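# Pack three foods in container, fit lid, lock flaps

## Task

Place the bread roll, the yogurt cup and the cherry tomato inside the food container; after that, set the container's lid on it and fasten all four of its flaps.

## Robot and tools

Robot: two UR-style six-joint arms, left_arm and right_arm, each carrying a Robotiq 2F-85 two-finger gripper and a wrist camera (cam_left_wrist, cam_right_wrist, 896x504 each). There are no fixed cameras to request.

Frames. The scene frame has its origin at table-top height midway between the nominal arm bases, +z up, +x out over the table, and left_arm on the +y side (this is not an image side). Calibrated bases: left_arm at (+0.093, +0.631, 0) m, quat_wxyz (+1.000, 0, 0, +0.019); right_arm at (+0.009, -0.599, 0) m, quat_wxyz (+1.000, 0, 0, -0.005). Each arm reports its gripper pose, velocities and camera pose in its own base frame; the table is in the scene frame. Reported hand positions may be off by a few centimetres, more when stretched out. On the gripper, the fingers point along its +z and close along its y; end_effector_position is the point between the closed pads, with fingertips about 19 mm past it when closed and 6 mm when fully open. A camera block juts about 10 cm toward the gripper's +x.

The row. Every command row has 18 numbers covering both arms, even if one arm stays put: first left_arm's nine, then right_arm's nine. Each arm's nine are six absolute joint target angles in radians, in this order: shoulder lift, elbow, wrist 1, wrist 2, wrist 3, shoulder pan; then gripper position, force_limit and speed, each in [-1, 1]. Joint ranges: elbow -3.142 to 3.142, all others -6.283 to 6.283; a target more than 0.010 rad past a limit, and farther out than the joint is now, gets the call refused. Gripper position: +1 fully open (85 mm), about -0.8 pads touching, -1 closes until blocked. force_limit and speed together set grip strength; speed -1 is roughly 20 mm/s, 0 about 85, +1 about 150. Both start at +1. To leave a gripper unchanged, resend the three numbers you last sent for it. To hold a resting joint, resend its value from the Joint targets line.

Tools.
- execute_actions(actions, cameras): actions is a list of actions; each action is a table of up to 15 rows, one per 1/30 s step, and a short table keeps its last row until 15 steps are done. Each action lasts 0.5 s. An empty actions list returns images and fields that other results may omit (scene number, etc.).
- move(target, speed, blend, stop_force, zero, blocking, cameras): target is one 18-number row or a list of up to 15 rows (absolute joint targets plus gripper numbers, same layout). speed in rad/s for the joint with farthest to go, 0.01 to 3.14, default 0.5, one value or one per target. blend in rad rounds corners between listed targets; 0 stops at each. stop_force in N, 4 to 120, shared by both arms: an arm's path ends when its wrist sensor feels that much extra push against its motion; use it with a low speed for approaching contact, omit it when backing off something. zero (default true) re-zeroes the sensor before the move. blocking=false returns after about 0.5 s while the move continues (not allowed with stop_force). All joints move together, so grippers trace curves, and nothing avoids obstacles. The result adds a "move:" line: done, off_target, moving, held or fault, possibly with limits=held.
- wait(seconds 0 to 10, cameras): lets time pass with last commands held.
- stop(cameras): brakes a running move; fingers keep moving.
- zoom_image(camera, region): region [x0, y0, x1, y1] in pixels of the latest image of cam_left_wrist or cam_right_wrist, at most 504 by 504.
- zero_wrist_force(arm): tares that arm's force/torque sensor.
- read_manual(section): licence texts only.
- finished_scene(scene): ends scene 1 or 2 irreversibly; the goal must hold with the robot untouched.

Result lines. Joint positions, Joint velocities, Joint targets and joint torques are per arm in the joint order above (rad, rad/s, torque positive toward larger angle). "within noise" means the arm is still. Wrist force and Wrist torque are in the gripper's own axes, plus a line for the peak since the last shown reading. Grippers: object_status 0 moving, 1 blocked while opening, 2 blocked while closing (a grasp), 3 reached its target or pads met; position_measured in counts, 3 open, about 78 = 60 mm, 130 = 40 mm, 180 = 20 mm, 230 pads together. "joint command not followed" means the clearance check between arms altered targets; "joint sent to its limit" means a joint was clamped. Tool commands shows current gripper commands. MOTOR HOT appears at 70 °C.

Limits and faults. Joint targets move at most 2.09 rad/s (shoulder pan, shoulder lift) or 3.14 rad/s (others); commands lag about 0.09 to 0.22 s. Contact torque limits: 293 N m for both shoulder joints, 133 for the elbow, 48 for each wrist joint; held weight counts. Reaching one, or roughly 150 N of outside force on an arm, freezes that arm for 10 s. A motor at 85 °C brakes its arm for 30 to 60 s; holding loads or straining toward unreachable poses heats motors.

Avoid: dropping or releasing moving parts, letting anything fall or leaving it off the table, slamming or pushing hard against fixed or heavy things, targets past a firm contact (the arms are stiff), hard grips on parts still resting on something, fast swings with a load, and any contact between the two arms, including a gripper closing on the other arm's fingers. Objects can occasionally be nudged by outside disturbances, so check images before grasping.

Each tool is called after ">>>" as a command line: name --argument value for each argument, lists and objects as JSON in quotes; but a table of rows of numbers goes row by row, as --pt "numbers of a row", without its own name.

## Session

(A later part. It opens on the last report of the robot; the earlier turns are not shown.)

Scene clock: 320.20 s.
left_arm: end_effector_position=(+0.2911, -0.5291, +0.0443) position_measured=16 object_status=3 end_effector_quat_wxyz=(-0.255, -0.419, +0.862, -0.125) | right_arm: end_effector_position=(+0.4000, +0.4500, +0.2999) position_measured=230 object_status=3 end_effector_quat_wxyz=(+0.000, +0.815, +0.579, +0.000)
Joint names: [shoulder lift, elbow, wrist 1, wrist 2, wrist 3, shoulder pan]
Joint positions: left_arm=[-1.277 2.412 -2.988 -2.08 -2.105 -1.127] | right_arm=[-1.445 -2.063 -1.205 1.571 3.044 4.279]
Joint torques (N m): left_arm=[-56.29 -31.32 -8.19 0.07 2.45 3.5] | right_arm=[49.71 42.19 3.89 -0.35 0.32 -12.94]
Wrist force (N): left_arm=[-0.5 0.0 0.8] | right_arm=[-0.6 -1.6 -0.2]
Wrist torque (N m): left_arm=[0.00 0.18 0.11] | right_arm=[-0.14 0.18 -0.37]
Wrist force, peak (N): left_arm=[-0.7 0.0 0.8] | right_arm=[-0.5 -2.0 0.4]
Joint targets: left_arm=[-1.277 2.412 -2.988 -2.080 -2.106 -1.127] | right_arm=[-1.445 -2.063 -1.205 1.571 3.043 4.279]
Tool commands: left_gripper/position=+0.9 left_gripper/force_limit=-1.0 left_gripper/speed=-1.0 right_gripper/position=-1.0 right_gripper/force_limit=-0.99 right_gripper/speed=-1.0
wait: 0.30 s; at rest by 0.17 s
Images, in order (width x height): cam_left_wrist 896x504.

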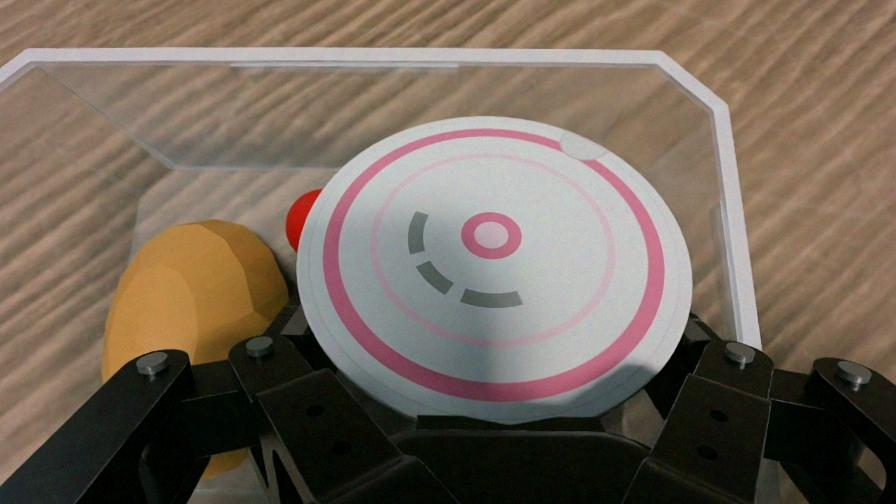

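>>> move --target '[-1.3645,2.3881,-2.7745,-1.8714,-2.1226,-1.1903,1,-1,-1,-1.4446,-2.0632,-1.2046,1.5708,3.0435,4.2792,-1,-0.99,-1]' --speed 0.05 --cameras '["cam_left_wrist"]'

>>> move --target '[-1.4053,2.3505,-2.5658,-1.6424,-2.1801,-1.2739,1,-1,-1,-1.4446,-2.0632,-1.2046,1.5708,3.0435,4.2792,-1,-0.99,-1]' --speed 0.05 --cameras '["cam_left_wrist"]'

Scene clock: 326.13 s.
left_arm: end_effector_position=(+0.3025, -0.5138, +0.0470) position_measured=3 object_status=3 end_effector_quat_wxyz=(-0.156, -0.431, +0.886, -0.076) | right_arm: end_effector_position=(+0.4000, +0.4500, +0.2999) position_measured=230 object_status=3 end_effector_quat_wxyz=(+0.000, +0.815, +0.579, +0.000)
Joint names: [shoulder lift, elbow, wrist 1, wrist 2, wrist 3, shoulder pan]
Joint positions: left_arm=[-1.364 2.388 -2.775 -1.872 -2.123 -1.19] | right_arm=[-1.445 -2.063 -1.205 1.571 3.044 4.279]
Joint torques (N m): left_arm=[-51.41 -35.54 -1.24 2.41 -2.62 -16.61] | right_arm=[48.85 41.52 4.15 -0.13 0.13 -11.7]
Wrist force (N): left_arm=[-0.1 -0.4 1.0] | right_arm=[-0.2 -1.7 0.1]
Wrist torque (N m): left_arm=[-0.08 0.23 0.26] | right_arm=[-0.16 0.12 -0.37]
Wrist force, peak (N): left_arm=[-0.3 -0.5 1.3] | right_arm=[-0.1 -2.3 0.1]
Joint targets: left_arm=[-1.365 2.388 -2.775 -1.871 -2.123 -1.190] | right_arm=[-1.445 -2.063 -1.205 1.571 3.043 4.279]
move: done
Images, in order (width x height): cam_left_wrist 896x504.

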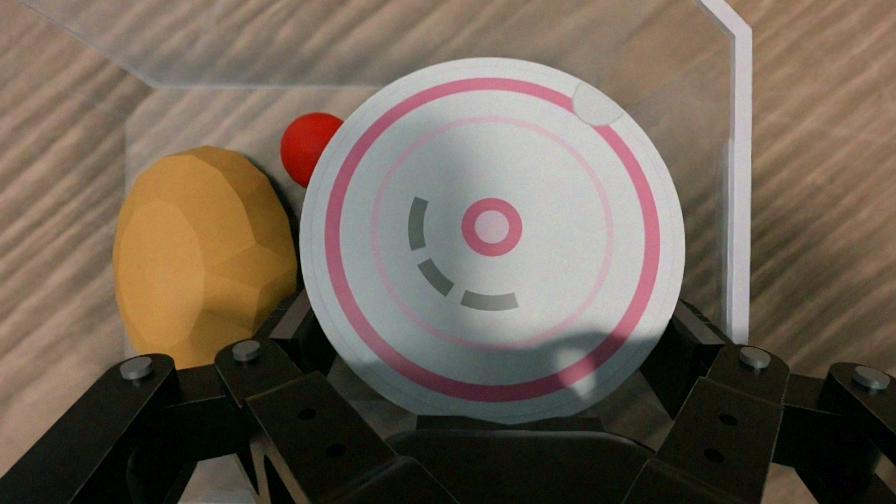

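Scene clock: 331.03 s.
left_arm: end_effector_position=(+0.3137, -0.4995, +0.0448) position_measured=3 object_status=3 end_effector_quat_wxyz=(-0.039, -0.437, +0.899, -0.019) | right_arm: end_effector_position=(+0.4000, +0.4500, +0.2999) position_measured=230 object_status=3 end_effector_quat_wxyz=(+0.000, +0.815, +0.579, +0.000)
Joint names: [shoulder lift, elbow, wrist 1, wrist 2, wrist 3, shoulder pan]
Joint positions: left_arm=[-1.405 2.351 -2.566 -1.643 -2.18 -1.274] | right_arm=[-1.445 -2.063 -1.205 1.571 3.044 4.279]
Joint torques (N m): left_arm=[-48.31 -37.86 -1.22 3.5 -2.98 -14.23] | right_arm=[51.37 43.16 3.9 -0.25 -0.26 -11.98]
Wrist force (N): left_arm=[-0.2 -0.5 0.6] | right_arm=[-0.5 -1.4 0.1]
Wrist torque (N m): left_arm=[-0.17 0.28 0.29] | right_arm=[-0.11 0.17 -0.37]
Wrist force, peak (N): left_arm=[-0.6 -0.5 1.3] | right_arm=[-0.2 -2.4 0.4]
Joint targets: left_arm=[-1.405 2.350 -2.566 -1.642 -2.180 -1.274] | right_arm=[-1.445 -2.063 -1.205 1.571 3.043 4.279]
move: done
Images, in order (width x height): cam_left_wrist 896x504.

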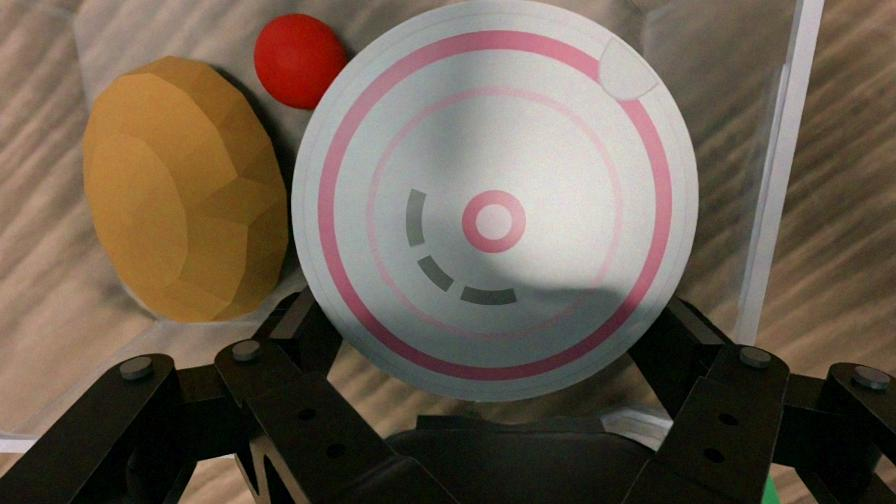

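>>> move --target '[-1.409,2.3551,-2.5658,-1.6431,-2.1669,-1.2604,1,-1,-1,-1.4446,-2.0632,-1.2046,1.5708,3.0435,4.2792,-1,-0.99,-1]' --speed 0.02 --cameras '["cam_left_wrist"]'

>>> move --target '[-1.6064,2.2571,-2.2704,-1.6431,-2.1669,-1.2604,1,-1,-1,-1.4446,-2.0632,-1.2046,1.5708,3.0435,4.2792,-1,-0.99,-1]' --speed 0.06 --stop_force 4 --cameras '["cam_left_wrist"]'

Scene clock: 332.30 s.
left_arm: end_effector_position=(+0.3193, -0.4926, +0.0448) position_measured=3 object_status=3 end_effector_quat_wxyz=(-0.039, -0.437, +0.899, -0.019) | right_arm: end_effector_position=(+0.4000, +0.4500, +0.2999) position_measured=230 object_status=3 end_effector_quat_wxyz=(+0.000, +0.815, +0.579, +0.000)
Joint names: [shoulder lift, elbow, wrist 1, wrist 2, wrist 3, shoulder pan]
Joint positions: left_arm=[-1.409 2.355 -2.566 -1.643 -2.167 -1.261] | right_arm=[-1.445 -2.063 -1.205 1.571 3.044 4.279]
Joint torques (N m): left_arm=[-48.88 -21.72 -0.97 -3.53 2.92 12.64] | right_arm=[49.61 42.37 4.29 -0.12 -0.02 -8.75]
Wrist force (N): left_arm=[0.8 -0.6 0.5] | right_arm=[-0.4 -1.9 -0.2]
Wrist torque (N m): left_arm=[-0.11 0.27 0.11] | right_arm=[-0.19 0.16 -0.37]
Wrist force, peak (N): left_arm=[1.3 -0.8 0.0] | right_arm=[-0.1 -2.2 0.3]
Joint targets: left_arm=[-1.409 2.355 -2.566 -1.643 -2.167 -1.260] | right_arm=[-1.445 -2.063 -1.205 1.571 3.043 4.279]
move: done
Images, in order (width x height): cam_left_wrist 896x504.

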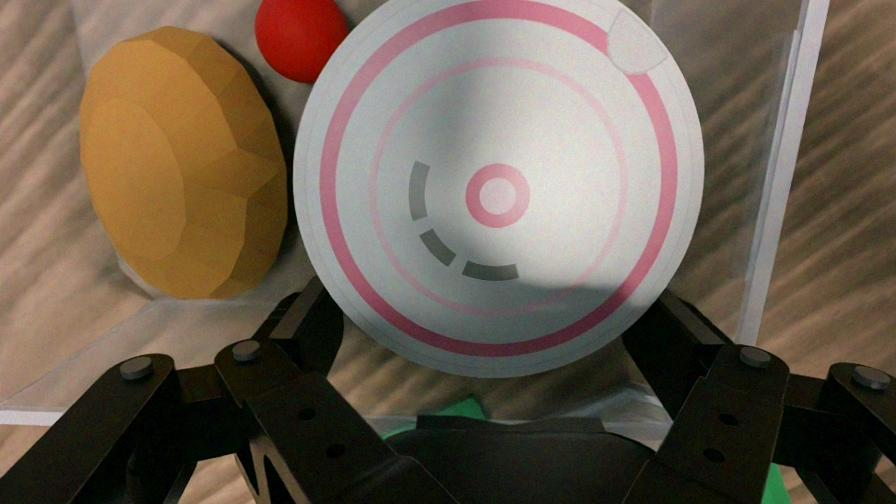

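Scene clock: 338.13 s.
left_arm: end_effector_position=(+0.3193, -0.4925, +0.1698) position_measured=3 object_status=3 end_effector_quat_wxyz=(-0.039, -0.437, +0.899, -0.019) | right_arm: end_effector_position=(+0.4000, +0.4500, +0.2999) position_measured=230 object_status=3 end_effector_quat_wxyz=(+0.000, +0.815, +0.579, +0.000)
Joint names: [shoulder lift, elbow, wrist 1, wrist 2, wrist 3, shoulder pan]
Joint positions: left_arm=[-1.606 2.257 -2.27 -1.643 -2.167 -1.26] | right_arm=[-1.445 -2.063 -1.205 1.571 3.044 4.279]
Joint torques (N m): left_arm=[-43.89 -46.81 -0.23 -3.64 2.41 14.66] | right_arm=[48.32 42.73 3.89 0.07 0.2 -11.25]
Wrist force (N): left_arm=[0.0 -0.2 0.1] | right_arm=[-0.7 -1.2 0.0]
Wrist torque (N m): left_arm=[-0.12 0.31 0.14] | right_arm=[-0.07 0.19 -0.38]
Wrist force, peak (N): left_arm=[0.9 -0.9 0.7] | right_arm=[-0.2 -2.3 0.3]
Joint targets: left_arm=[-1.606 2.257 -2.270 -1.643 -2.167 -1.260] | right_arm=[-1.445 -2.063 -1.205 1.571 3.043 4.279]
move: done
Images, in order (width x height): cam_left_wrist 896x504.

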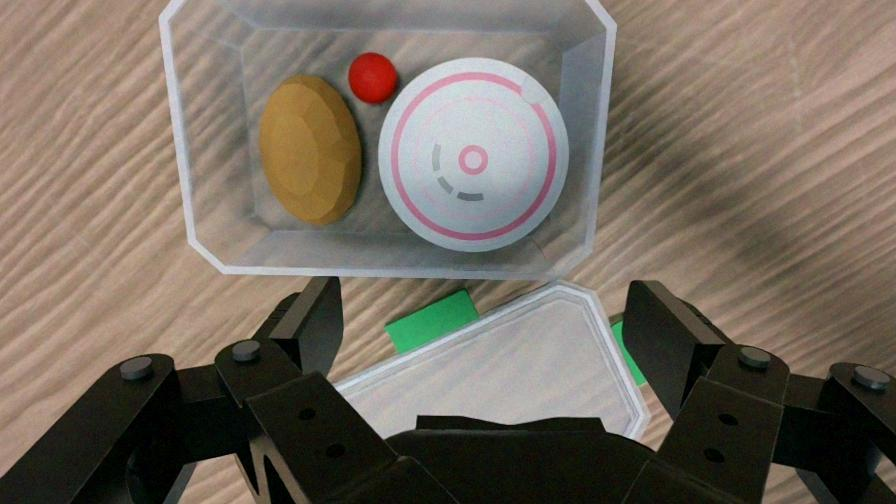

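>>> move --target '[-1.7601,2.2099,-2.0206,-1.5708,-2.0275,-1.0676,1,-1,-1,-1.4446,-2.0632,-1.2046,1.5708,3.0435,4.2792,-1,-0.99,-1]' --speed 0.3 --cameras '["cam_left_wrist"]'

Scene clock: 339.77 s.
left_arm: end_effector_position=(+0.4029, -0.3710, +0.2500) position_measured=3 object_status=3 end_effector_quat_wxyz=(+0.000, -0.462, +0.887, +0.000) | right_arm: end_effector_position=(+0.4000, +0.4500, +0.2999) position_measured=230 object_status=3 end_effector_quat_wxyz=(+0.000, +0.815, +0.579, +0.000)
Joint names: [shoulder lift, elbow, wrist 1, wrist 2, wrist 3, shoulder pan]
Joint positions: left_arm=[-1.76 2.21 -2.021 -1.571 -2.028 -1.068] | right_arm=[-1.445 -2.063 -1.205 1.571 3.044 4.279]
Joint torques (N m): left_arm=[-34.78 -51.69 -0.32 3.25 3 16.13] | right_arm=[49.45 44.19 4.27 -0.13 0.11 -9.62]
Wrist force (N): left_arm=[0.1 -0.2 0.1] | right_arm=[-0.2 -1.1 -0.4]
Wrist torque (N m): left_arm=[-0.12 0.31 0.16] | right_arm=[-0.06 0.11 -0.37]
Wrist force, peak (N): left_arm=[2.2 0.0 1.2] | right_arm=[0.2 -2.3 0.2]
Joint targets: left_arm=[-1.760 2.210 -2.021 -1.571 -2.027 -1.068] | right_arm=[-1.445 -2.063 -1.205 1.571 3.043 4.279]
move: done
Images, in order (width x height): cam_left_wrist 896x504.

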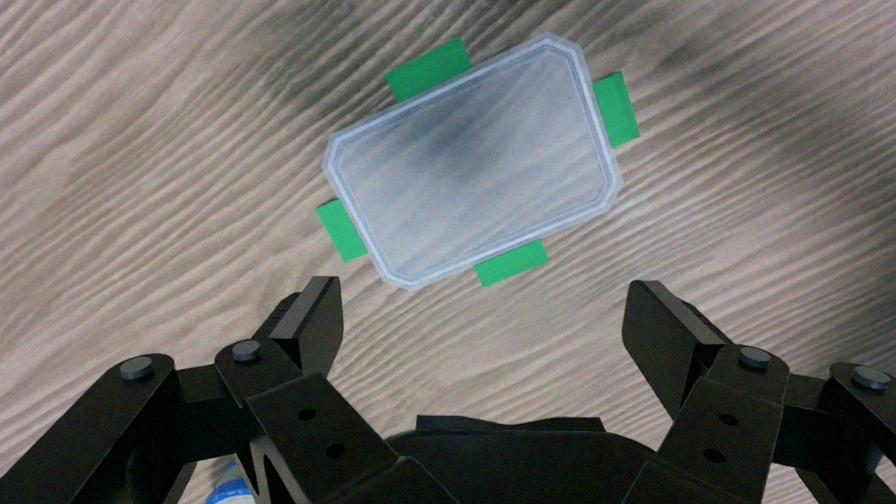

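>>> move --target '[-1.7727,2.3820,-2.1801,-1.5708,0.8054,-0.9574,1,-1,-1,-2.0535,-1.5791,-1.0798,1.5708,-0.2058,4.3626,1,-1,-1]' --speed 0.5 --cameras '["cam_left_wrist","cam_right_wrist"]'

Scene clock: 347.60 s.
left_arm: end_effector_position=(+0.4105, -0.2805, +0.1699) position_measured=3 object_status=3 end_effector_quat_wxyz=(+0.000, +0.772, +0.636, +0.000) | right_arm: end_effector_position=(+0.4749, +0.7936, +0.1700) position_measured=3 object_status=3 end_effector_quat_wxyz=(+0.000, -0.654, +0.756, +0.000)
Joint names: [shoulder lift, elbow, wrist 1, wrist 2, wrist 3, shoulder pan]
Joint positions: left_arm=[-1.773 2.382 -2.18 -1.571 0.805 -0.957] | right_arm=[-2.053 -1.579 -1.08 1.571 -0.206 4.363]
Joint torques (N m): left_arm=[-30.48 -31.67 -7.52 3.19 2.76 14.86] | right_arm=[78.63 55.69 7.58 -0.51 -1.98 20.12]
Wrist force (N): left_arm=[0.6 -0.4 0.1] | right_arm=[-0.4 -1.0 1.1]
Wrist torque (N m): left_arm=[-0.16 0.22 0.18] | right_arm=[0.05 0.12 -0.22]
Wrist force, peak (N): left_arm=[0.7 -0.6 0.4] | right_arm=[-0.3 -2.4 0.5]
Joint targets: left_arm=[-1.773 2.382 -2.180 -1.571 0.805 -0.957] | right_arm=[-2.053 -1.579 -1.080 1.571 -0.206 4.363]
move: done

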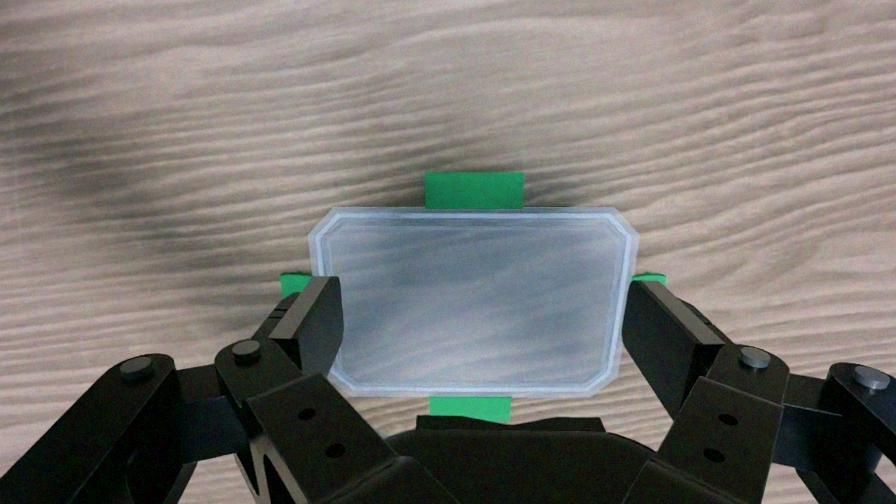

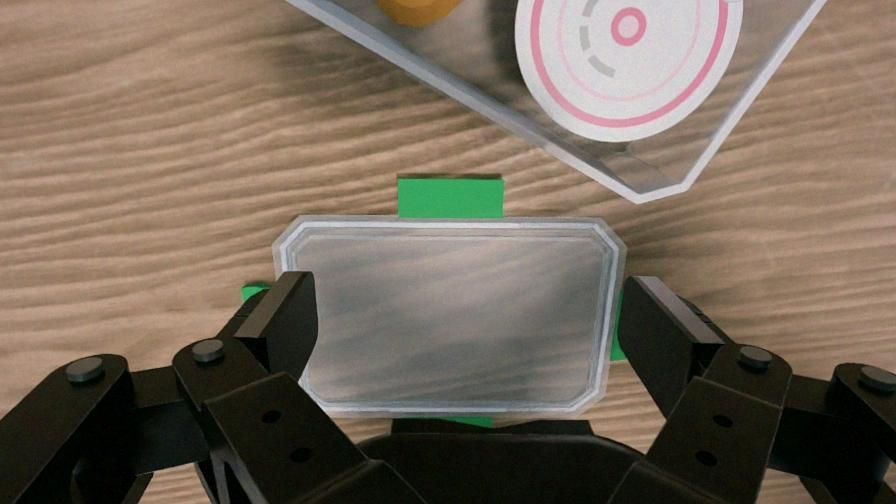

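>>> move --target '[-1.5751,2.4802,-2.4759,-1.5708,0.822,-0.9408,1,-1,-1,-2.1586,-1.6348,-0.919,1.5708,-0.2118,4.3566,1,-1,-1]' --speed 0.2 --cameras '["cam_left_wrist","cam_right_wrist"]'

Scene clock: 349.93 s.
left_arm: end_effector_position=(+0.4177, -0.2774, +0.0600) position_measured=3 object_status=3 end_effector_quat_wxyz=(+0.000, +0.772, +0.636, +0.000) | right_arm: end_effector_position=(+0.4816, +0.7961, +0.0600) position_measured=3 object_status=3 end_effector_quat_wxyz=(+0.000, -0.654, +0.756, +0.000)
Joint names: [shoulder lift, elbow, wrist 1, wrist 2, wrist 3, shoulder pan]
Joint positions: left_arm=[-1.575 2.48 -2.476 -1.571 0.822 -0.941] | right_arm=[-2.159 -1.635 -0.919 1.571 -0.212 4.357]
Joint torques (N m): left_arm=[-14.26 -23.87 -7.75 2.7 2.5 17.27] | right_arm=[84.68 32.35 7.94 -0.29 -2.52 -12.02]
Wrist force (N): left_arm=[0.5 -0.2 0.0] | right_arm=[0.4 -1.4 0.6]
Wrist torque (N m): left_arm=[-0.09 0.22 0.16] | right_arm=[-0.03 0.04 -0.25]
Wrist force, peak (N): left_arm=[0.9 -0.5 1.2] | right_arm=[0.3 -1.1 2.2]
Joint targets: left_arm=[-1.575 2.480 -2.476 -1.571 0.822 -0.941] | right_arm=[-2.159 -1.635 -0.919 1.571 -0.212 4.357]
move: done

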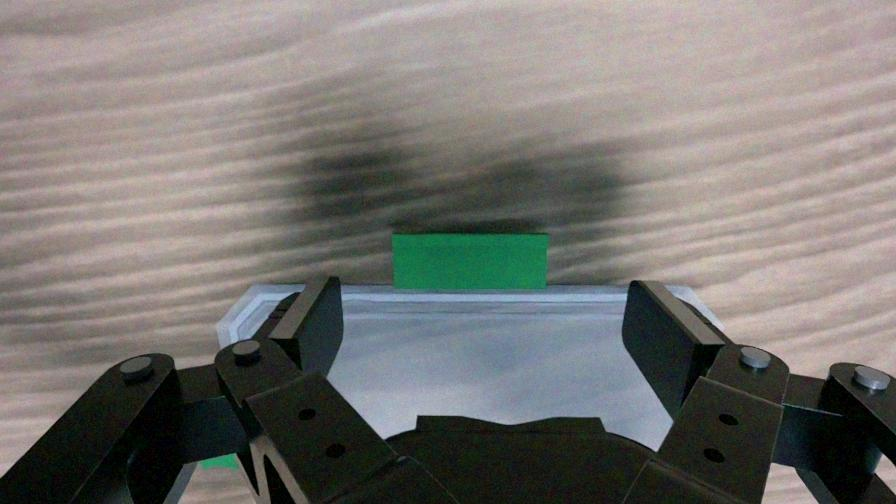

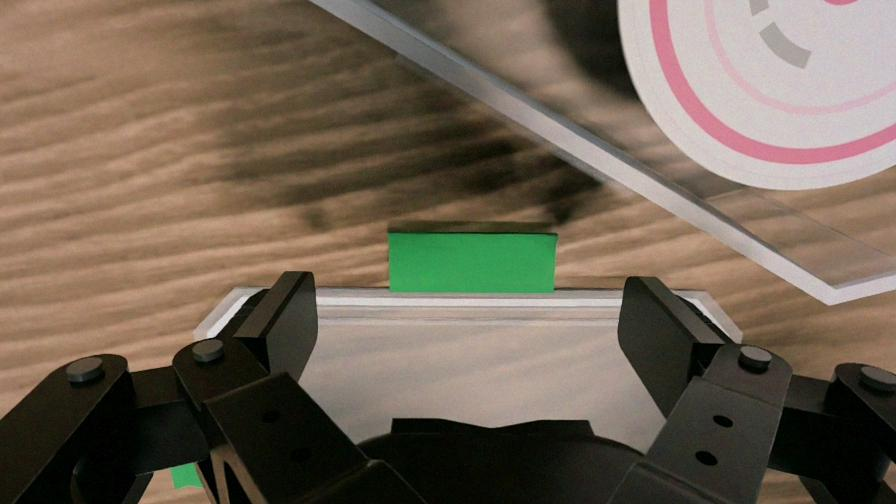

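>>> move --target '[-1.4722,2.5113,-2.6099,-1.5708,0.822,-0.9408,1,-1,-1,-2.2062,-1.6531,-0.8531,1.5708,-0.2118,4.3566,1,-1,-1]' --speed 0.05 --stop_force 6 --cameras '["cam_right_wrist"]'

Scene clock: 353.70 s.
left_arm: end_effector_position=(+0.4176, -0.2771, +0.0139) position_measured=3 object_status=3 end_effector_quat_wxyz=(+0.000, +0.772, +0.636, +0.000) | right_arm: end_effector_position=(+0.4816, +0.7961, +0.0140) position_measured=3 object_status=3 end_effector_quat_wxyz=(+0.000, -0.654, +0.756, +0.000)
Joint names: [shoulder lift, elbow, wrist 1, wrist 2, wrist 3, shoulder pan]
Joint positions: left_arm=[-1.472 2.511 -2.61 -1.571 0.822 -0.941] | right_arm=[-2.206 -1.653 -0.853 1.571 -0.212 4.357]
Joint torques (N m): left_arm=[-22.76 -19.74 -7.45 2.8 2.83 13.18] | right_arm=[83.53 29.4 7.7 0.24 -2.18 -12.95]
Wrist force (N): left_arm=[0.4 -0.2 0.3] | right_arm=[-0.4 -0.6 0.5]
Wrist torque (N m): left_arm=[-0.10 0.22 0.17] | right_arm=[0.10 0.11 -0.24]
Wrist force, peak (N): left_arm=[0.3 -0.2 0.8] | right_arm=[0.0 -1.6 1.2]
Joint targets: left_arm=[-1.472 2.511 -2.610 -1.571 0.822 -0.941] | right_arm=[-2.206 -1.653 -0.853 1.571 -0.212 4.357]
move: done
Images, in order (width x height): cam_right_wrist 896x504.

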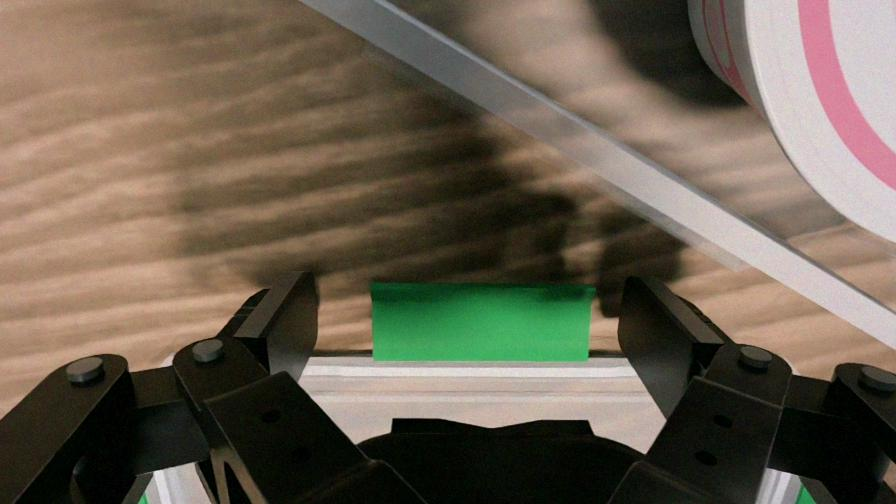

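>>> move --target '[-1.4722,2.5113,-2.6099,-1.5708,0.822,-0.9408,-1,-1,-1,-2.2062,-1.6531,-0.8531,1.5708,-0.2118,4.3566,-1,-1,-1]' --cameras '["cam_left_wrist","cam_right_wrist"]'

Scene clock: 355.43 s.
left_arm: end_effector_position=(+0.4176, -0.2771, +0.0139) position_measured=74 object_status=0 end_effector_quat_wxyz=(+0.000, +0.772, +0.636, +0.000) | right_arm: end_effector_position=(+0.4817, +0.7962, +0.0140) position_measured=74 object_status=0 end_effector_quat_wxyz=(+0.000, -0.654, +0.756, +0.000)
Joint names: [shoulder lift, elbow, wrist 1, wrist 2, wrist 3, shoulder pan]
Joint positions: left_arm=[-1.472 2.511 -2.61 -1.571 0.822 -0.941] | right_arm=[-2.206 -1.653 -0.853 1.571 -0.212 4.357]
Joint torques (N m): left_arm=[-21.2 -20.51 -6.43 2.06 2.87 10.96] | right_arm=[82.54 28.97 2.51 0.12 -2.37 -8.18]
Wrist force (N): left_arm=[1.9 -0.7 -10.4] | right_arm=[4.1 -5.2 -25.7]
Wrist torque (N m): left_arm=[-0.06 0.33 0.09] | right_arm=[0.95 0.20 -0.23]
Wrist force, peak (N): left_arm=[2.3 -0.9 -10.7] | right_arm=[4.1 -5.2 -25.7]
Joint targets: left_arm=[-1.472 2.511 -2.610 -1.571 0.822 -0.941] | right_arm=[-2.206 -1.653 -0.853 1.571 -0.212 4.357]
move: done

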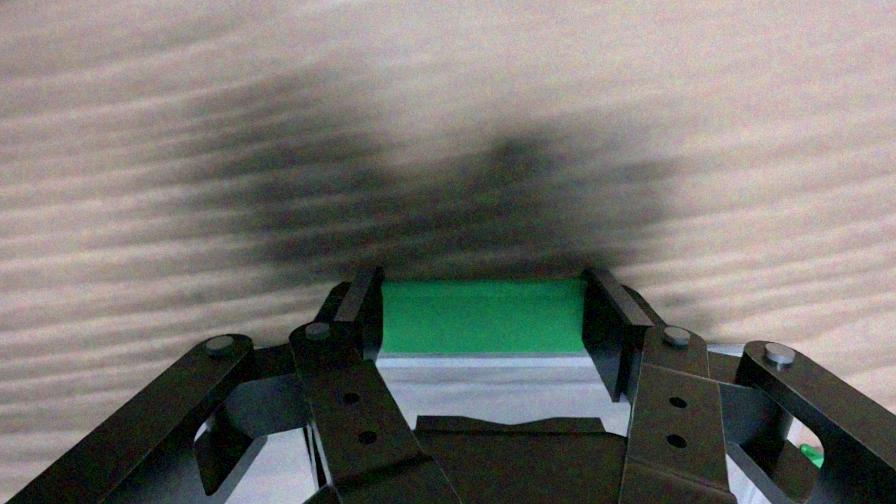

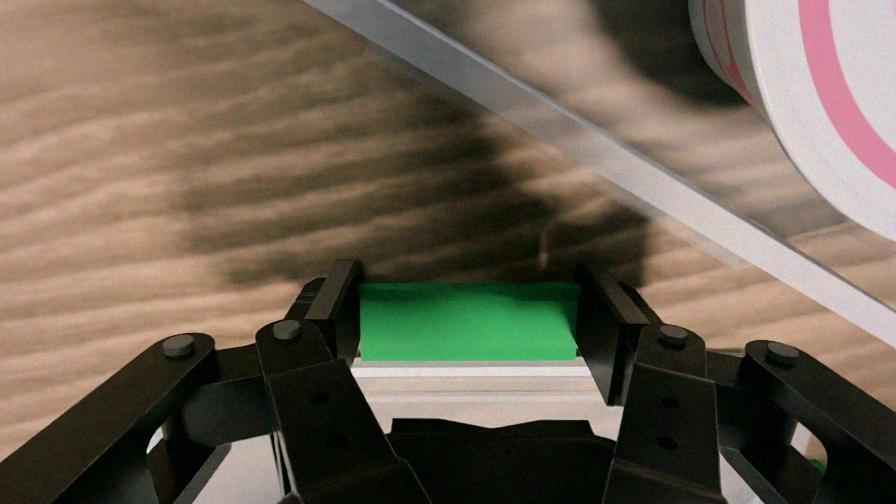

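>>> move --pt "-1.5751 2.4802 -2.4759 -1.5708 0.822 -0.9408 -1 -1 -1 -2.1586 -1.6348 -0.919 1.5708 -0.2118 4.3566 -1 -1 -1" --pt "-1.7047 2.4181 -2.2842 -1.5708 0.822 -0.9408 -1 -1 -1 -2.0942 -1.5949 -1.0233 1.5708 -0.2118 4.3566 -1 -1 -1" --speed '[0.06,0.12]' --cameras '["cam_left_wrist","cam_right_wrist"]'

Scene clock: 360.27 s.
left_arm: end_effector_position=(+0.4177, -0.2774, +0.1299) position_measured=74 object_status=2 end_effector_quat_wxyz=(+0.000, +0.772, +0.636, +0.000) | right_arm: end_effector_position=(+0.4816, +0.7962, +0.1299) position_measured=74 object_status=2 end_effector_quat_wxyz=(+0.000, -0.654, +0.756, +0.000)
Joint names: [shoulder lift, elbow, wrist 1, wrist 2, wrist 3, shoulder pan]
Joint positions: left_arm=[-1.705 2.418 -2.284 -1.571 0.822 -0.941] | right_arm=[-2.094 -1.595 -1.023 1.571 -0.212 4.357]
Joint torques (N m): left_arm=[-36.78 -39.16 1.68 -0.48 2.39 5.97] | right_arm=[102.34 48.84 -1.23 0.28 0.07 9.26]
Wrist force (N): left_arm=[-12.0 1.3 0.2] | right_arm=[-11.9 0.6 1.0]
Wrist torque (N m): left_arm=[-0.07 0.22 0.08] | right_arm=[0.08 0.01 -0.32]
Wrist force, peak (N): left_arm=[14.2 -1.1 0.6] | right_arm=[4.1 -5.1 -25.7]
Joint targets: left_arm=[-1.705 2.418 -2.284 -1.571 0.822 -0.941] | right_arm=[-2.094 -1.595 -1.023 1.571 -0.212 4.357]
move: done

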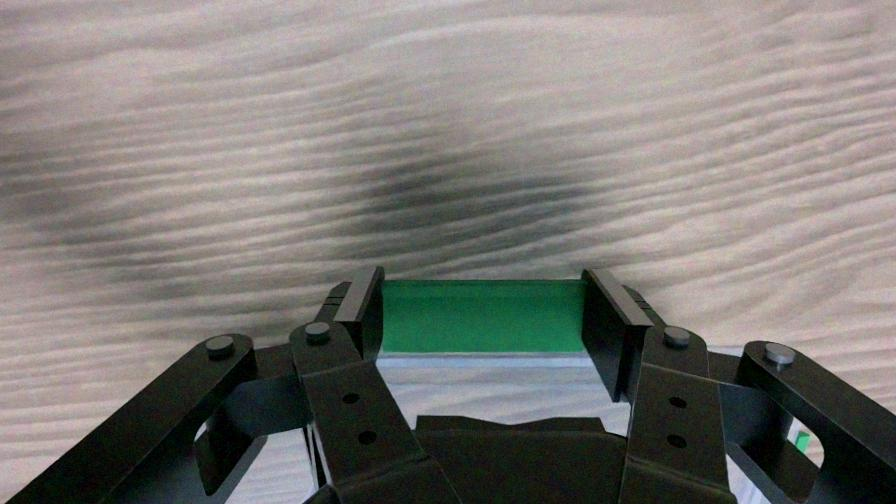

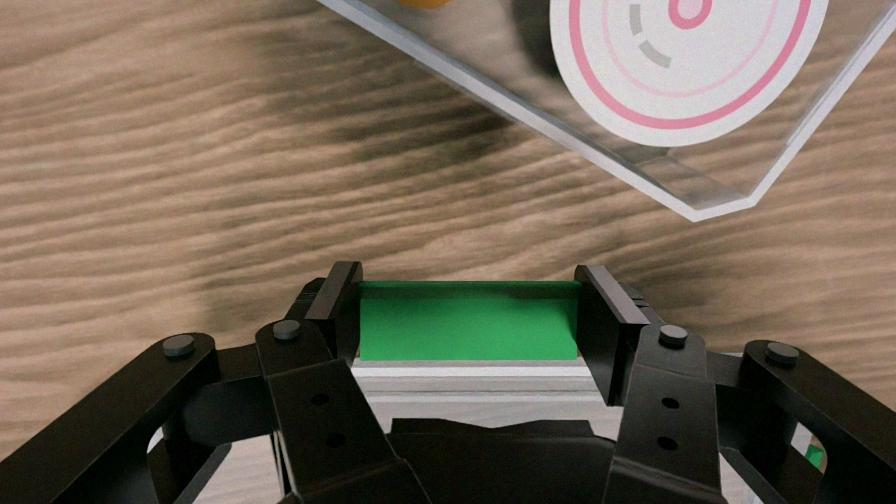

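>>> move --target '[-1.6144,2.3391,-2.2955,-1.5708,1.0524,-0.946,-1,-1,-1,-2.05,-1.6657,-0.9967,1.5708,0.0225,4.3553,-1,-1,-1]' --speed 0.15

>>> move --target '[-1.5304,2.2554,-2.2958,-1.5708,1.28,-0.9575,-1,-1,-1,-2.0128,-1.7243,-0.9753,1.5708,0.2615,4.3552,-1,-1,-1]' --speed 0.15 --cameras '["cam_left_wrist","cam_right_wrist"]'

Scene clock: 363.07 s.
left_arm: end_effector_position=(+0.4460, -0.3207, +0.1300) position_measured=74 object_status=2 end_effector_quat_wxyz=(+0.000, +0.841, +0.541, +0.000) | right_arm: end_effector_position=(+0.4716, +0.7658, +0.1301) position_measured=74 object_status=2 end_effector_quat_wxyz=(+0.000, -0.561, +0.828, +0.000)
Joint names: [shoulder lift, elbow, wrist 1, wrist 2, wrist 3, shoulder pan]
Joint positions: left_arm=[-1.614 2.339 -2.296 -1.571 1.052 -0.946] | right_arm=[-2.05 -1.666 -0.997 1.571 0.022 4.355]
Joint torques (N m): left_arm=[-18.74 -45.9 -7.78 -4.1 2.53 -17.67] | right_arm=[100.56 36.98 8.28 -1.63 2.66 -15.01]
Wrist force (N): left_arm=[3.4 -0.1 1.0] | right_arm=[2.0 -0.5 1.0]
Wrist torque (N m): left_arm=[-0.15 0.34 0.12] | right_arm=[0.07 0.25 -0.38]
Wrist force, peak (N): left_arm=[13.4 0.5 1.5] | right_arm=[-12.8 0.2 1.8]
Joint targets: left_arm=[-1.614 2.339 -2.296 -1.571 1.052 -0.946] | right_arm=[-2.050 -1.666 -0.997 1.571 0.023 4.355]
move: done

Scene clock: 365.10 s.
left_arm: end_effector_position=(+0.4718, -0.3678, +0.1300) position_measured=74 object_status=2 end_effector_quat_wxyz=(+0.000, +0.900, +0.437, +0.000) | right_arm: end_effector_position=(+0.4621, +0.7403, +0.1300) position_measured=74 object_status=2 end_effector_quat_wxyz=(+0.000, -0.458, +0.889, +0.000)
Joint names: [shoulder lift, elbow, wrist 1, wrist 2, wrist 3, shoulder pan]
Joint positions: left_arm=[-1.53 2.255 -2.296 -1.571 1.28 -0.958] | right_arm=[-2.013 -1.724 -0.975 1.571 0.261 4.355]
Joint torques (N m): left_arm=[-27.76 -44.35 -6.85 2.53 2.51 -14.92] | right_arm=[100.19 33.18 6.67 -1.34 1.48 -11.57]
Wrist force (N): left_arm=[-2.4 -0.8 0.9] | right_arm=[-3.8 -1.9 1.8]
Wrist torque (N m): left_arm=[-0.11 0.22 0.22] | right_arm=[-0.04 0.22 -0.32]
Wrist force, peak (N): left_arm=[13.2 -0.4 0.6] | right_arm=[11.7 -1.3 0.7]
Joint targets: left_arm=[-1.530 2.255 -2.296 -1.571 1.280 -0.958] | right_arm=[-2.013 -1.724 -0.975 1.571 0.262 4.355]
move: done

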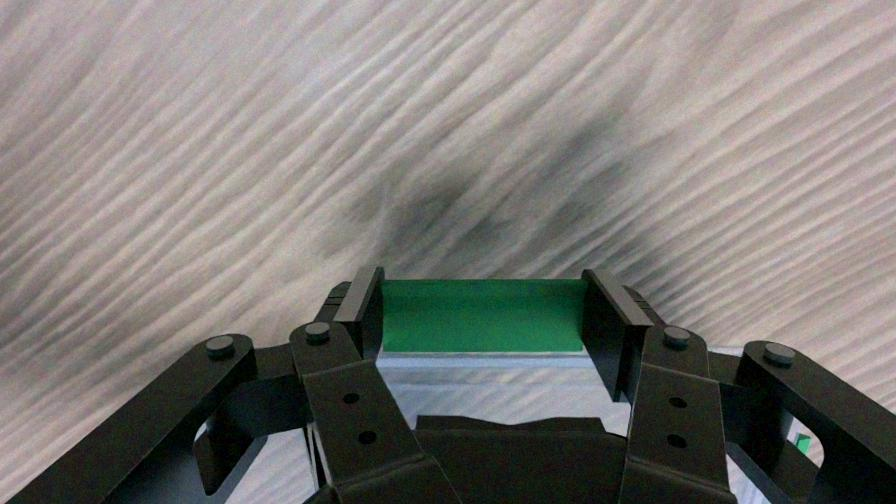

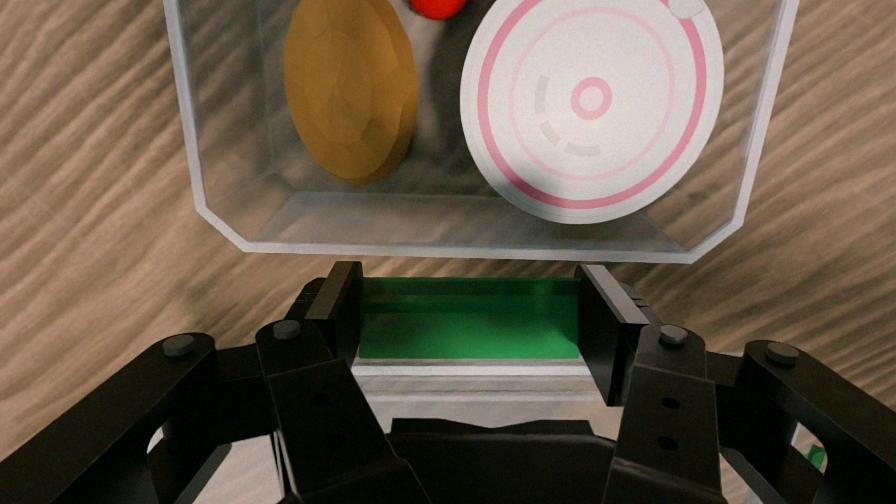

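>>> move --target '[-1.5268,2.2515,-2.2955,-1.5708,1.2034,-1.0463,-1,-1,-1,-1.9385,-1.8371,-0.9368,1.5708,0.294,4.3755,-1,-1,-1]' --speed 0.15

>>> move --target '[-1.5157,2.2397,-2.2948,-1.5708,1.1305,-1.1315,-1,-1,-1,-1.8632,-1.9452,-0.904,1.5708,0.3295,4.3987,-1,-1,-1]' --speed 0.15 --cameras '["cam_left_wrist","cam_right_wrist"]'

Scene clock: 367.17 s.
left_arm: end_effector_position=(+0.4386, -0.4102, +0.1300) position_measured=74 object_status=2 end_effector_quat_wxyz=(+0.000, +0.902, +0.431, +0.000) | right_arm: end_effector_position=(+0.4290, +0.6981, +0.1299) position_measured=74 object_status=2 end_effector_quat_wxyz=(+0.000, -0.453, +0.892, +0.000)
Joint names: [shoulder lift, elbow, wrist 1, wrist 2, wrist 3, shoulder pan]
Joint positions: left_arm=[-1.527 2.252 -2.296 -1.571 1.203 -1.046] | right_arm=[-1.939 -1.837 -0.937 1.571 0.294 4.375]
Joint torques (N m): left_arm=[-26.74 -46.19 -0.26 1.77 -2.94 -14.15] | right_arm=[88.98 33.15 7.7 -0.63 1.41 20.87]
Wrist force (N): left_arm=[1.4 -1.6 0.1] | right_arm=[1.0 -1.8 0.5]
Wrist torque (N m): left_arm=[-0.14 0.30 0.42] | right_arm=[0.12 0.17 -0.25]
Wrist force, peak (N): left_arm=[1.5 -3.5 1.5] | right_arm=[-4.3 -1.9 1.9]
Joint targets: left_arm=[-1.527 2.252 -2.296 -1.571 1.203 -1.046] | right_arm=[-1.938 -1.837 -0.937 1.571 0.294 4.375]
move: done

Scene clock: 368.33 s.
left_arm: end_effector_position=(+0.4051, -0.4524, +0.1300) position_measured=74 object_status=2 end_effector_quat_wxyz=(+0.000, +0.905, +0.426, +0.000) | right_arm: end_effector_position=(+0.3958, +0.6555, +0.1300) position_measured=74 object_status=2 end_effector_quat_wxyz=(+0.000, -0.447, +0.894, +0.000)
Joint names: [shoulder lift, elbow, wrist 1, wrist 2, wrist 3, shoulder pan]
Joint positions: left_arm=[-1.516 2.24 -2.295 -1.571 1.131 -1.131] | right_arm=[-1.863 -1.945 -0.904 1.571 0.329 4.399]
Joint torques (N m): left_arm=[-28.27 -45.14 -0.6 -0.11 -3.17 -12.83] | right_arm=[82.86 31.41 7.54 0.11 1.67 21.73]
Wrist force (N): left_arm=[-0.1 -1.3 0.1] | right_arm=[-0.3 -1.4 1.1]
Wrist torque (N m): left_arm=[-0.10 0.34 0.41] | right_arm=[0.19 0.19 -0.30]
Wrist force, peak (N): left_arm=[1.5 -4.3 -0.1] | right_arm=[0.6 -4.3 2.3]
Joint targets: left_arm=[-1.516 2.240 -2.295 -1.571 1.131 -1.131] | right_arm=[-1.863 -1.945 -0.904 1.571 0.330 4.399]
move: done

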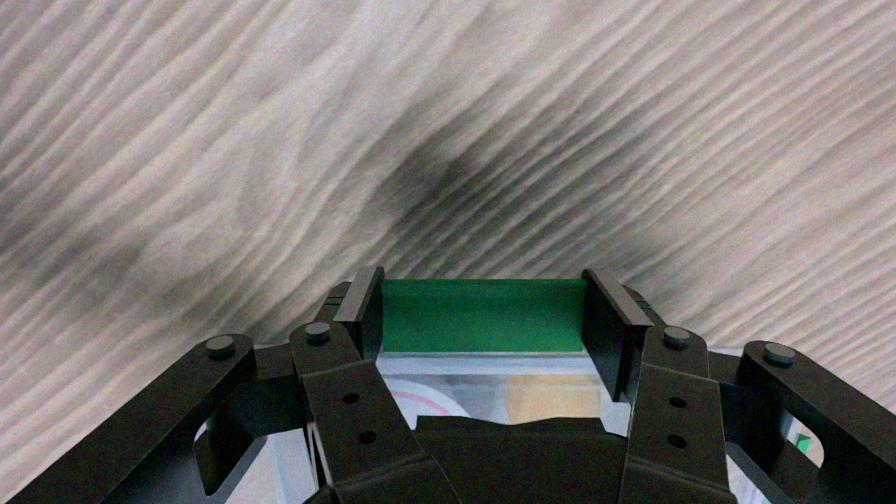

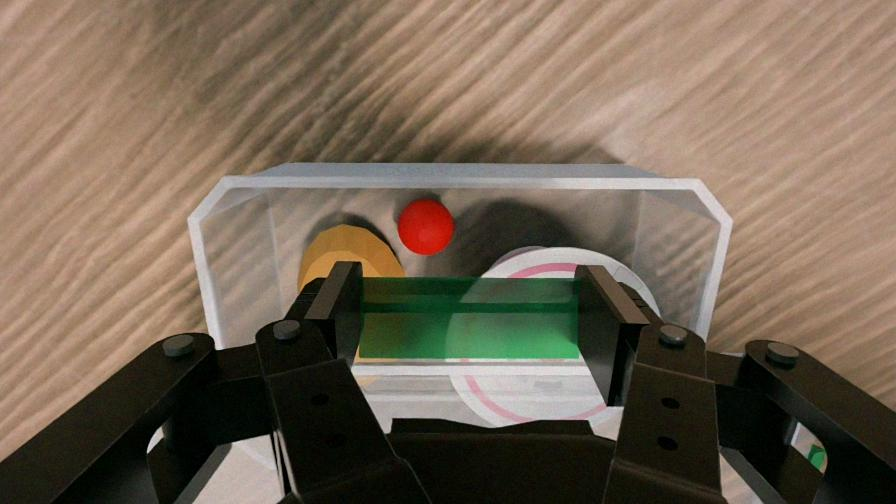

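>>> move --target '[-1.5002,2.2229,-2.2935,-1.5708,1.066,-1.2012,-1,-1,-1,-1.7967,-2.0351,-0.8806,1.5708,0.3561,4.4201,-1,-1,-1]' --speed 0.12 --cameras '["cam_left_wrist","cam_right_wrist"]'

Scene clock: 370.07 s.
left_arm: end_effector_position=(+0.3762, -0.4888, +0.1299) position_measured=74 object_status=2 end_effector_quat_wxyz=(+0.000, +0.906, +0.423, +0.000) | right_arm: end_effector_position=(+0.3679, +0.6181, +0.1300) position_measured=74 object_status=2 end_effector_quat_wxyz=(+0.000, -0.445, +0.896, +0.000)
Joint names: [shoulder lift, elbow, wrist 1, wrist 2, wrist 3, shoulder pan]
Joint positions: left_arm=[-1.5 2.223 -2.294 -1.571 1.066 -1.201] | right_arm=[-1.797 -2.035 -0.881 1.571 0.356 4.42]
Joint torques (N m): left_arm=[-28.62 -43.23 0.04 -2.94 -2.76 -9.78] | right_arm=[74.03 30.45 7.1 0.78 1.92 19.07]
Wrist force (N): left_arm=[-2.1 -1.2 0.1] | right_arm=[-2.5 -1.5 1.8]
Wrist torque (N m): left_arm=[-0.13 0.22 0.40] | right_arm=[0.07 0.10 -0.30]
Wrist force, peak (N): left_arm=[-1.7 -3.7 -0.5] | right_arm=[-2.2 -3.9 2.7]
Joint targets: left_arm=[-1.500 2.223 -2.294 -1.571 1.066 -1.201] | right_arm=[-1.797 -2.035 -0.881 1.571 0.356 4.420]
move: done

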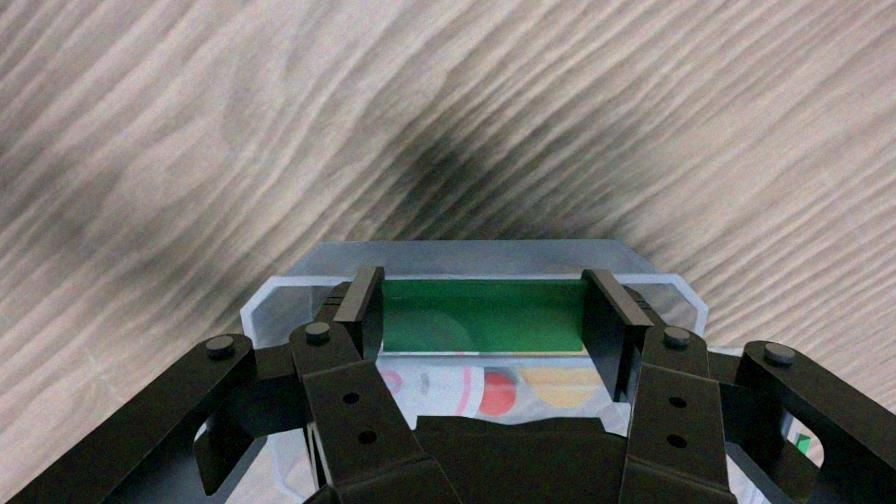

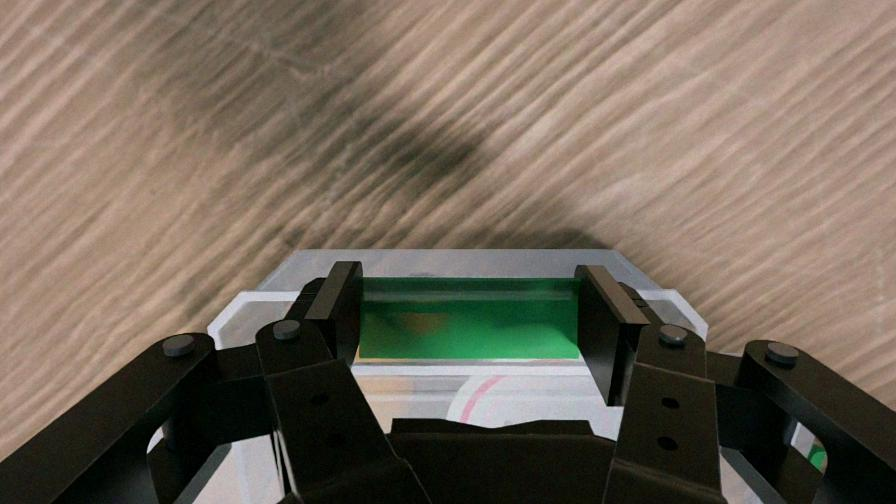

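>>> move --target '[-1.4327,2.2549,-2.393,-1.5708,1.0716,-1.1956,-1,-1,-1,-1.8556,-2.0608,-0.796,1.5708,0.3517,4.4157,-1,-1,-1]' --speed 0.08 --cameras '["cam_left_wrist","cam_right_wrist"]'

Scene clock: 372.20 s.
left_arm: end_effector_position=(+0.3794, -0.4881, +0.0850) position_measured=74 object_status=2 end_effector_quat_wxyz=(+0.000, +0.906, +0.423, +0.000) | right_arm: end_effector_position=(+0.3713, +0.6189, +0.0850) position_measured=74 object_status=2 end_effector_quat_wxyz=(+0.000, -0.445, +0.896, +0.000)
Joint names: [shoulder lift, elbow, wrist 1, wrist 2, wrist 3, shoulder pan]
Joint positions: left_arm=[-1.433 2.255 -2.393 -1.571 1.072 -1.196] | right_arm=[-1.855 -2.061 -0.796 1.571 0.352 4.416]
Joint torques (N m): left_arm=[-28.12 -27.7 -7.22 -3.07 2.67 14.97] | right_arm=[58.06 28.26 7.85 1.1 -2.74 -9.53]
Wrist force (N): left_arm=[0.2 -1.2 0.1] | right_arm=[-0.6 -1.3 0.7]
Wrist torque (N m): left_arm=[-0.16 0.24 0.27] | right_arm=[0.10 0.19 -0.21]
Wrist force, peak (N): left_arm=[8.0 -2.8 1.3] | right_arm=[7.2 -2.9 1.1]
Joint targets: left_arm=[-1.433 2.255 -2.393 -1.571 1.072 -1.196] | right_arm=[-1.856 -2.061 -0.796 1.571 0.352 4.416]
move: done

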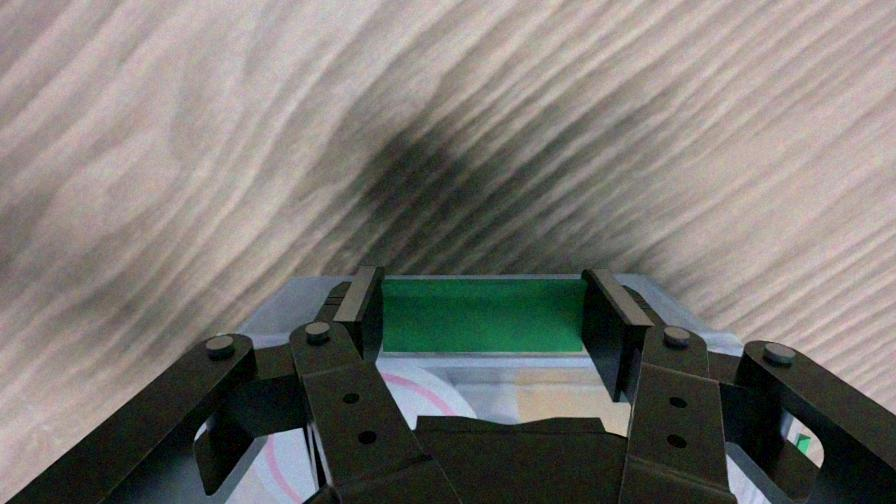

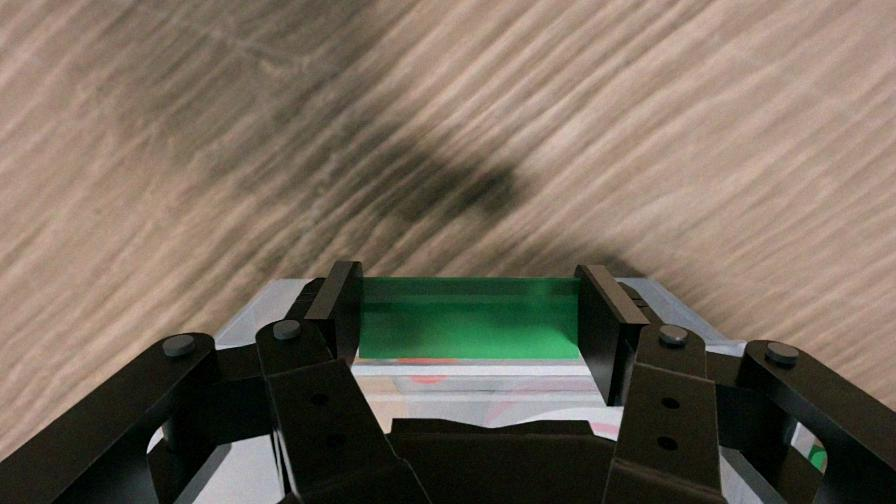

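>>> move --target '[-1.4026,2.2673,-2.4355,-1.5708,1.0716,-1.1956,-1,-1,-1,-1.8806,-2.0719,-0.7599,1.5708,0.3517,4.4157,-1,-1,-1]' --speed 0.03 --stop_force 7 --cameras '["cam_left_wrist","cam_right_wrist"]'

Scene clock: 374.17 s.
left_arm: end_effector_position=(+0.3795, -0.4883, +0.0781) position_measured=74 object_status=2 end_effector_quat_wxyz=(+0.000, +0.906, +0.423, +0.000) | right_arm: end_effector_position=(+0.3714, +0.6190, +0.0774) position_measured=74 object_status=2 end_effector_quat_wxyz=(+0.000, -0.445, +0.896, +0.000)
Joint names: [shoulder lift, elbow, wrist 1, wrist 2, wrist 3, shoulder pan]
Joint positions: left_arm=[-1.422 2.259 -2.408 -1.571 1.072 -1.196] | right_arm=[-1.866 -2.065 -0.781 1.571 0.352 4.416]
Joint torques (N m): left_arm=[-51.09 -38.18 0.42 1.23 2.59 14.92] | right_arm=[74.71 41.54 -0.13 0.86 -2.29 -11.02]
Wrist force (N): left_arm=[-3.6 -1.2 -3.4] | right_arm=[-7.5 -0.4 -1.1]
Wrist torque (N m): left_arm=[-0.34 0.18 0.22] | right_arm=[0.15 0.10 -0.28]
Wrist force, peak (N): left_arm=[-4.7 -1.7 -7.5] | right_arm=[-9.1 -0.9 -6.0]
Joint targets: left_arm=[-1.422 2.259 -2.408 -1.571 1.072 -1.196] | right_arm=[-1.866 -2.065 -0.781 1.571 0.352 4.416]
move: contact (left_arm, right_arm); left_arm: the wrist 1 is farthest, 0.027 rad from its target; right_arm: the wrist 1 is farthest, 0.022 rad from its target

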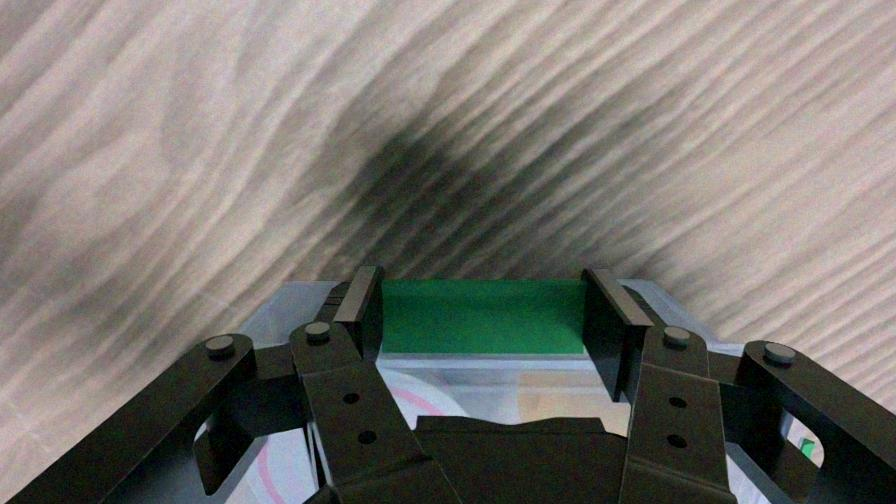

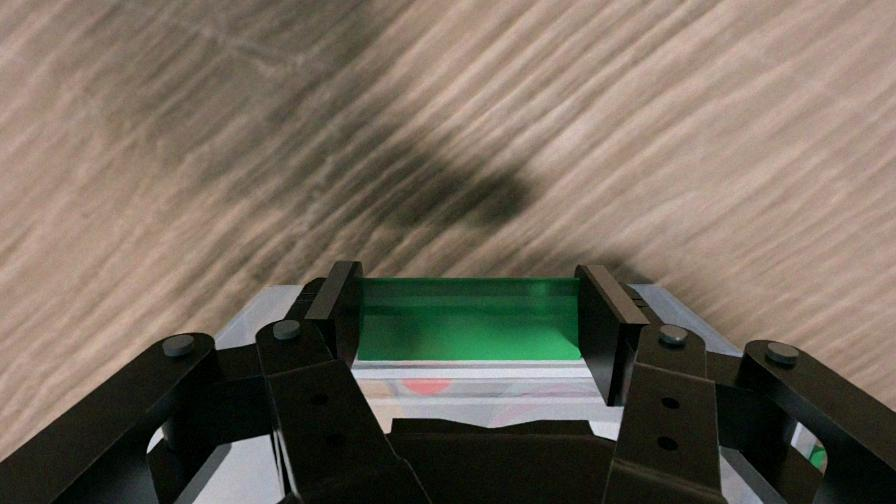

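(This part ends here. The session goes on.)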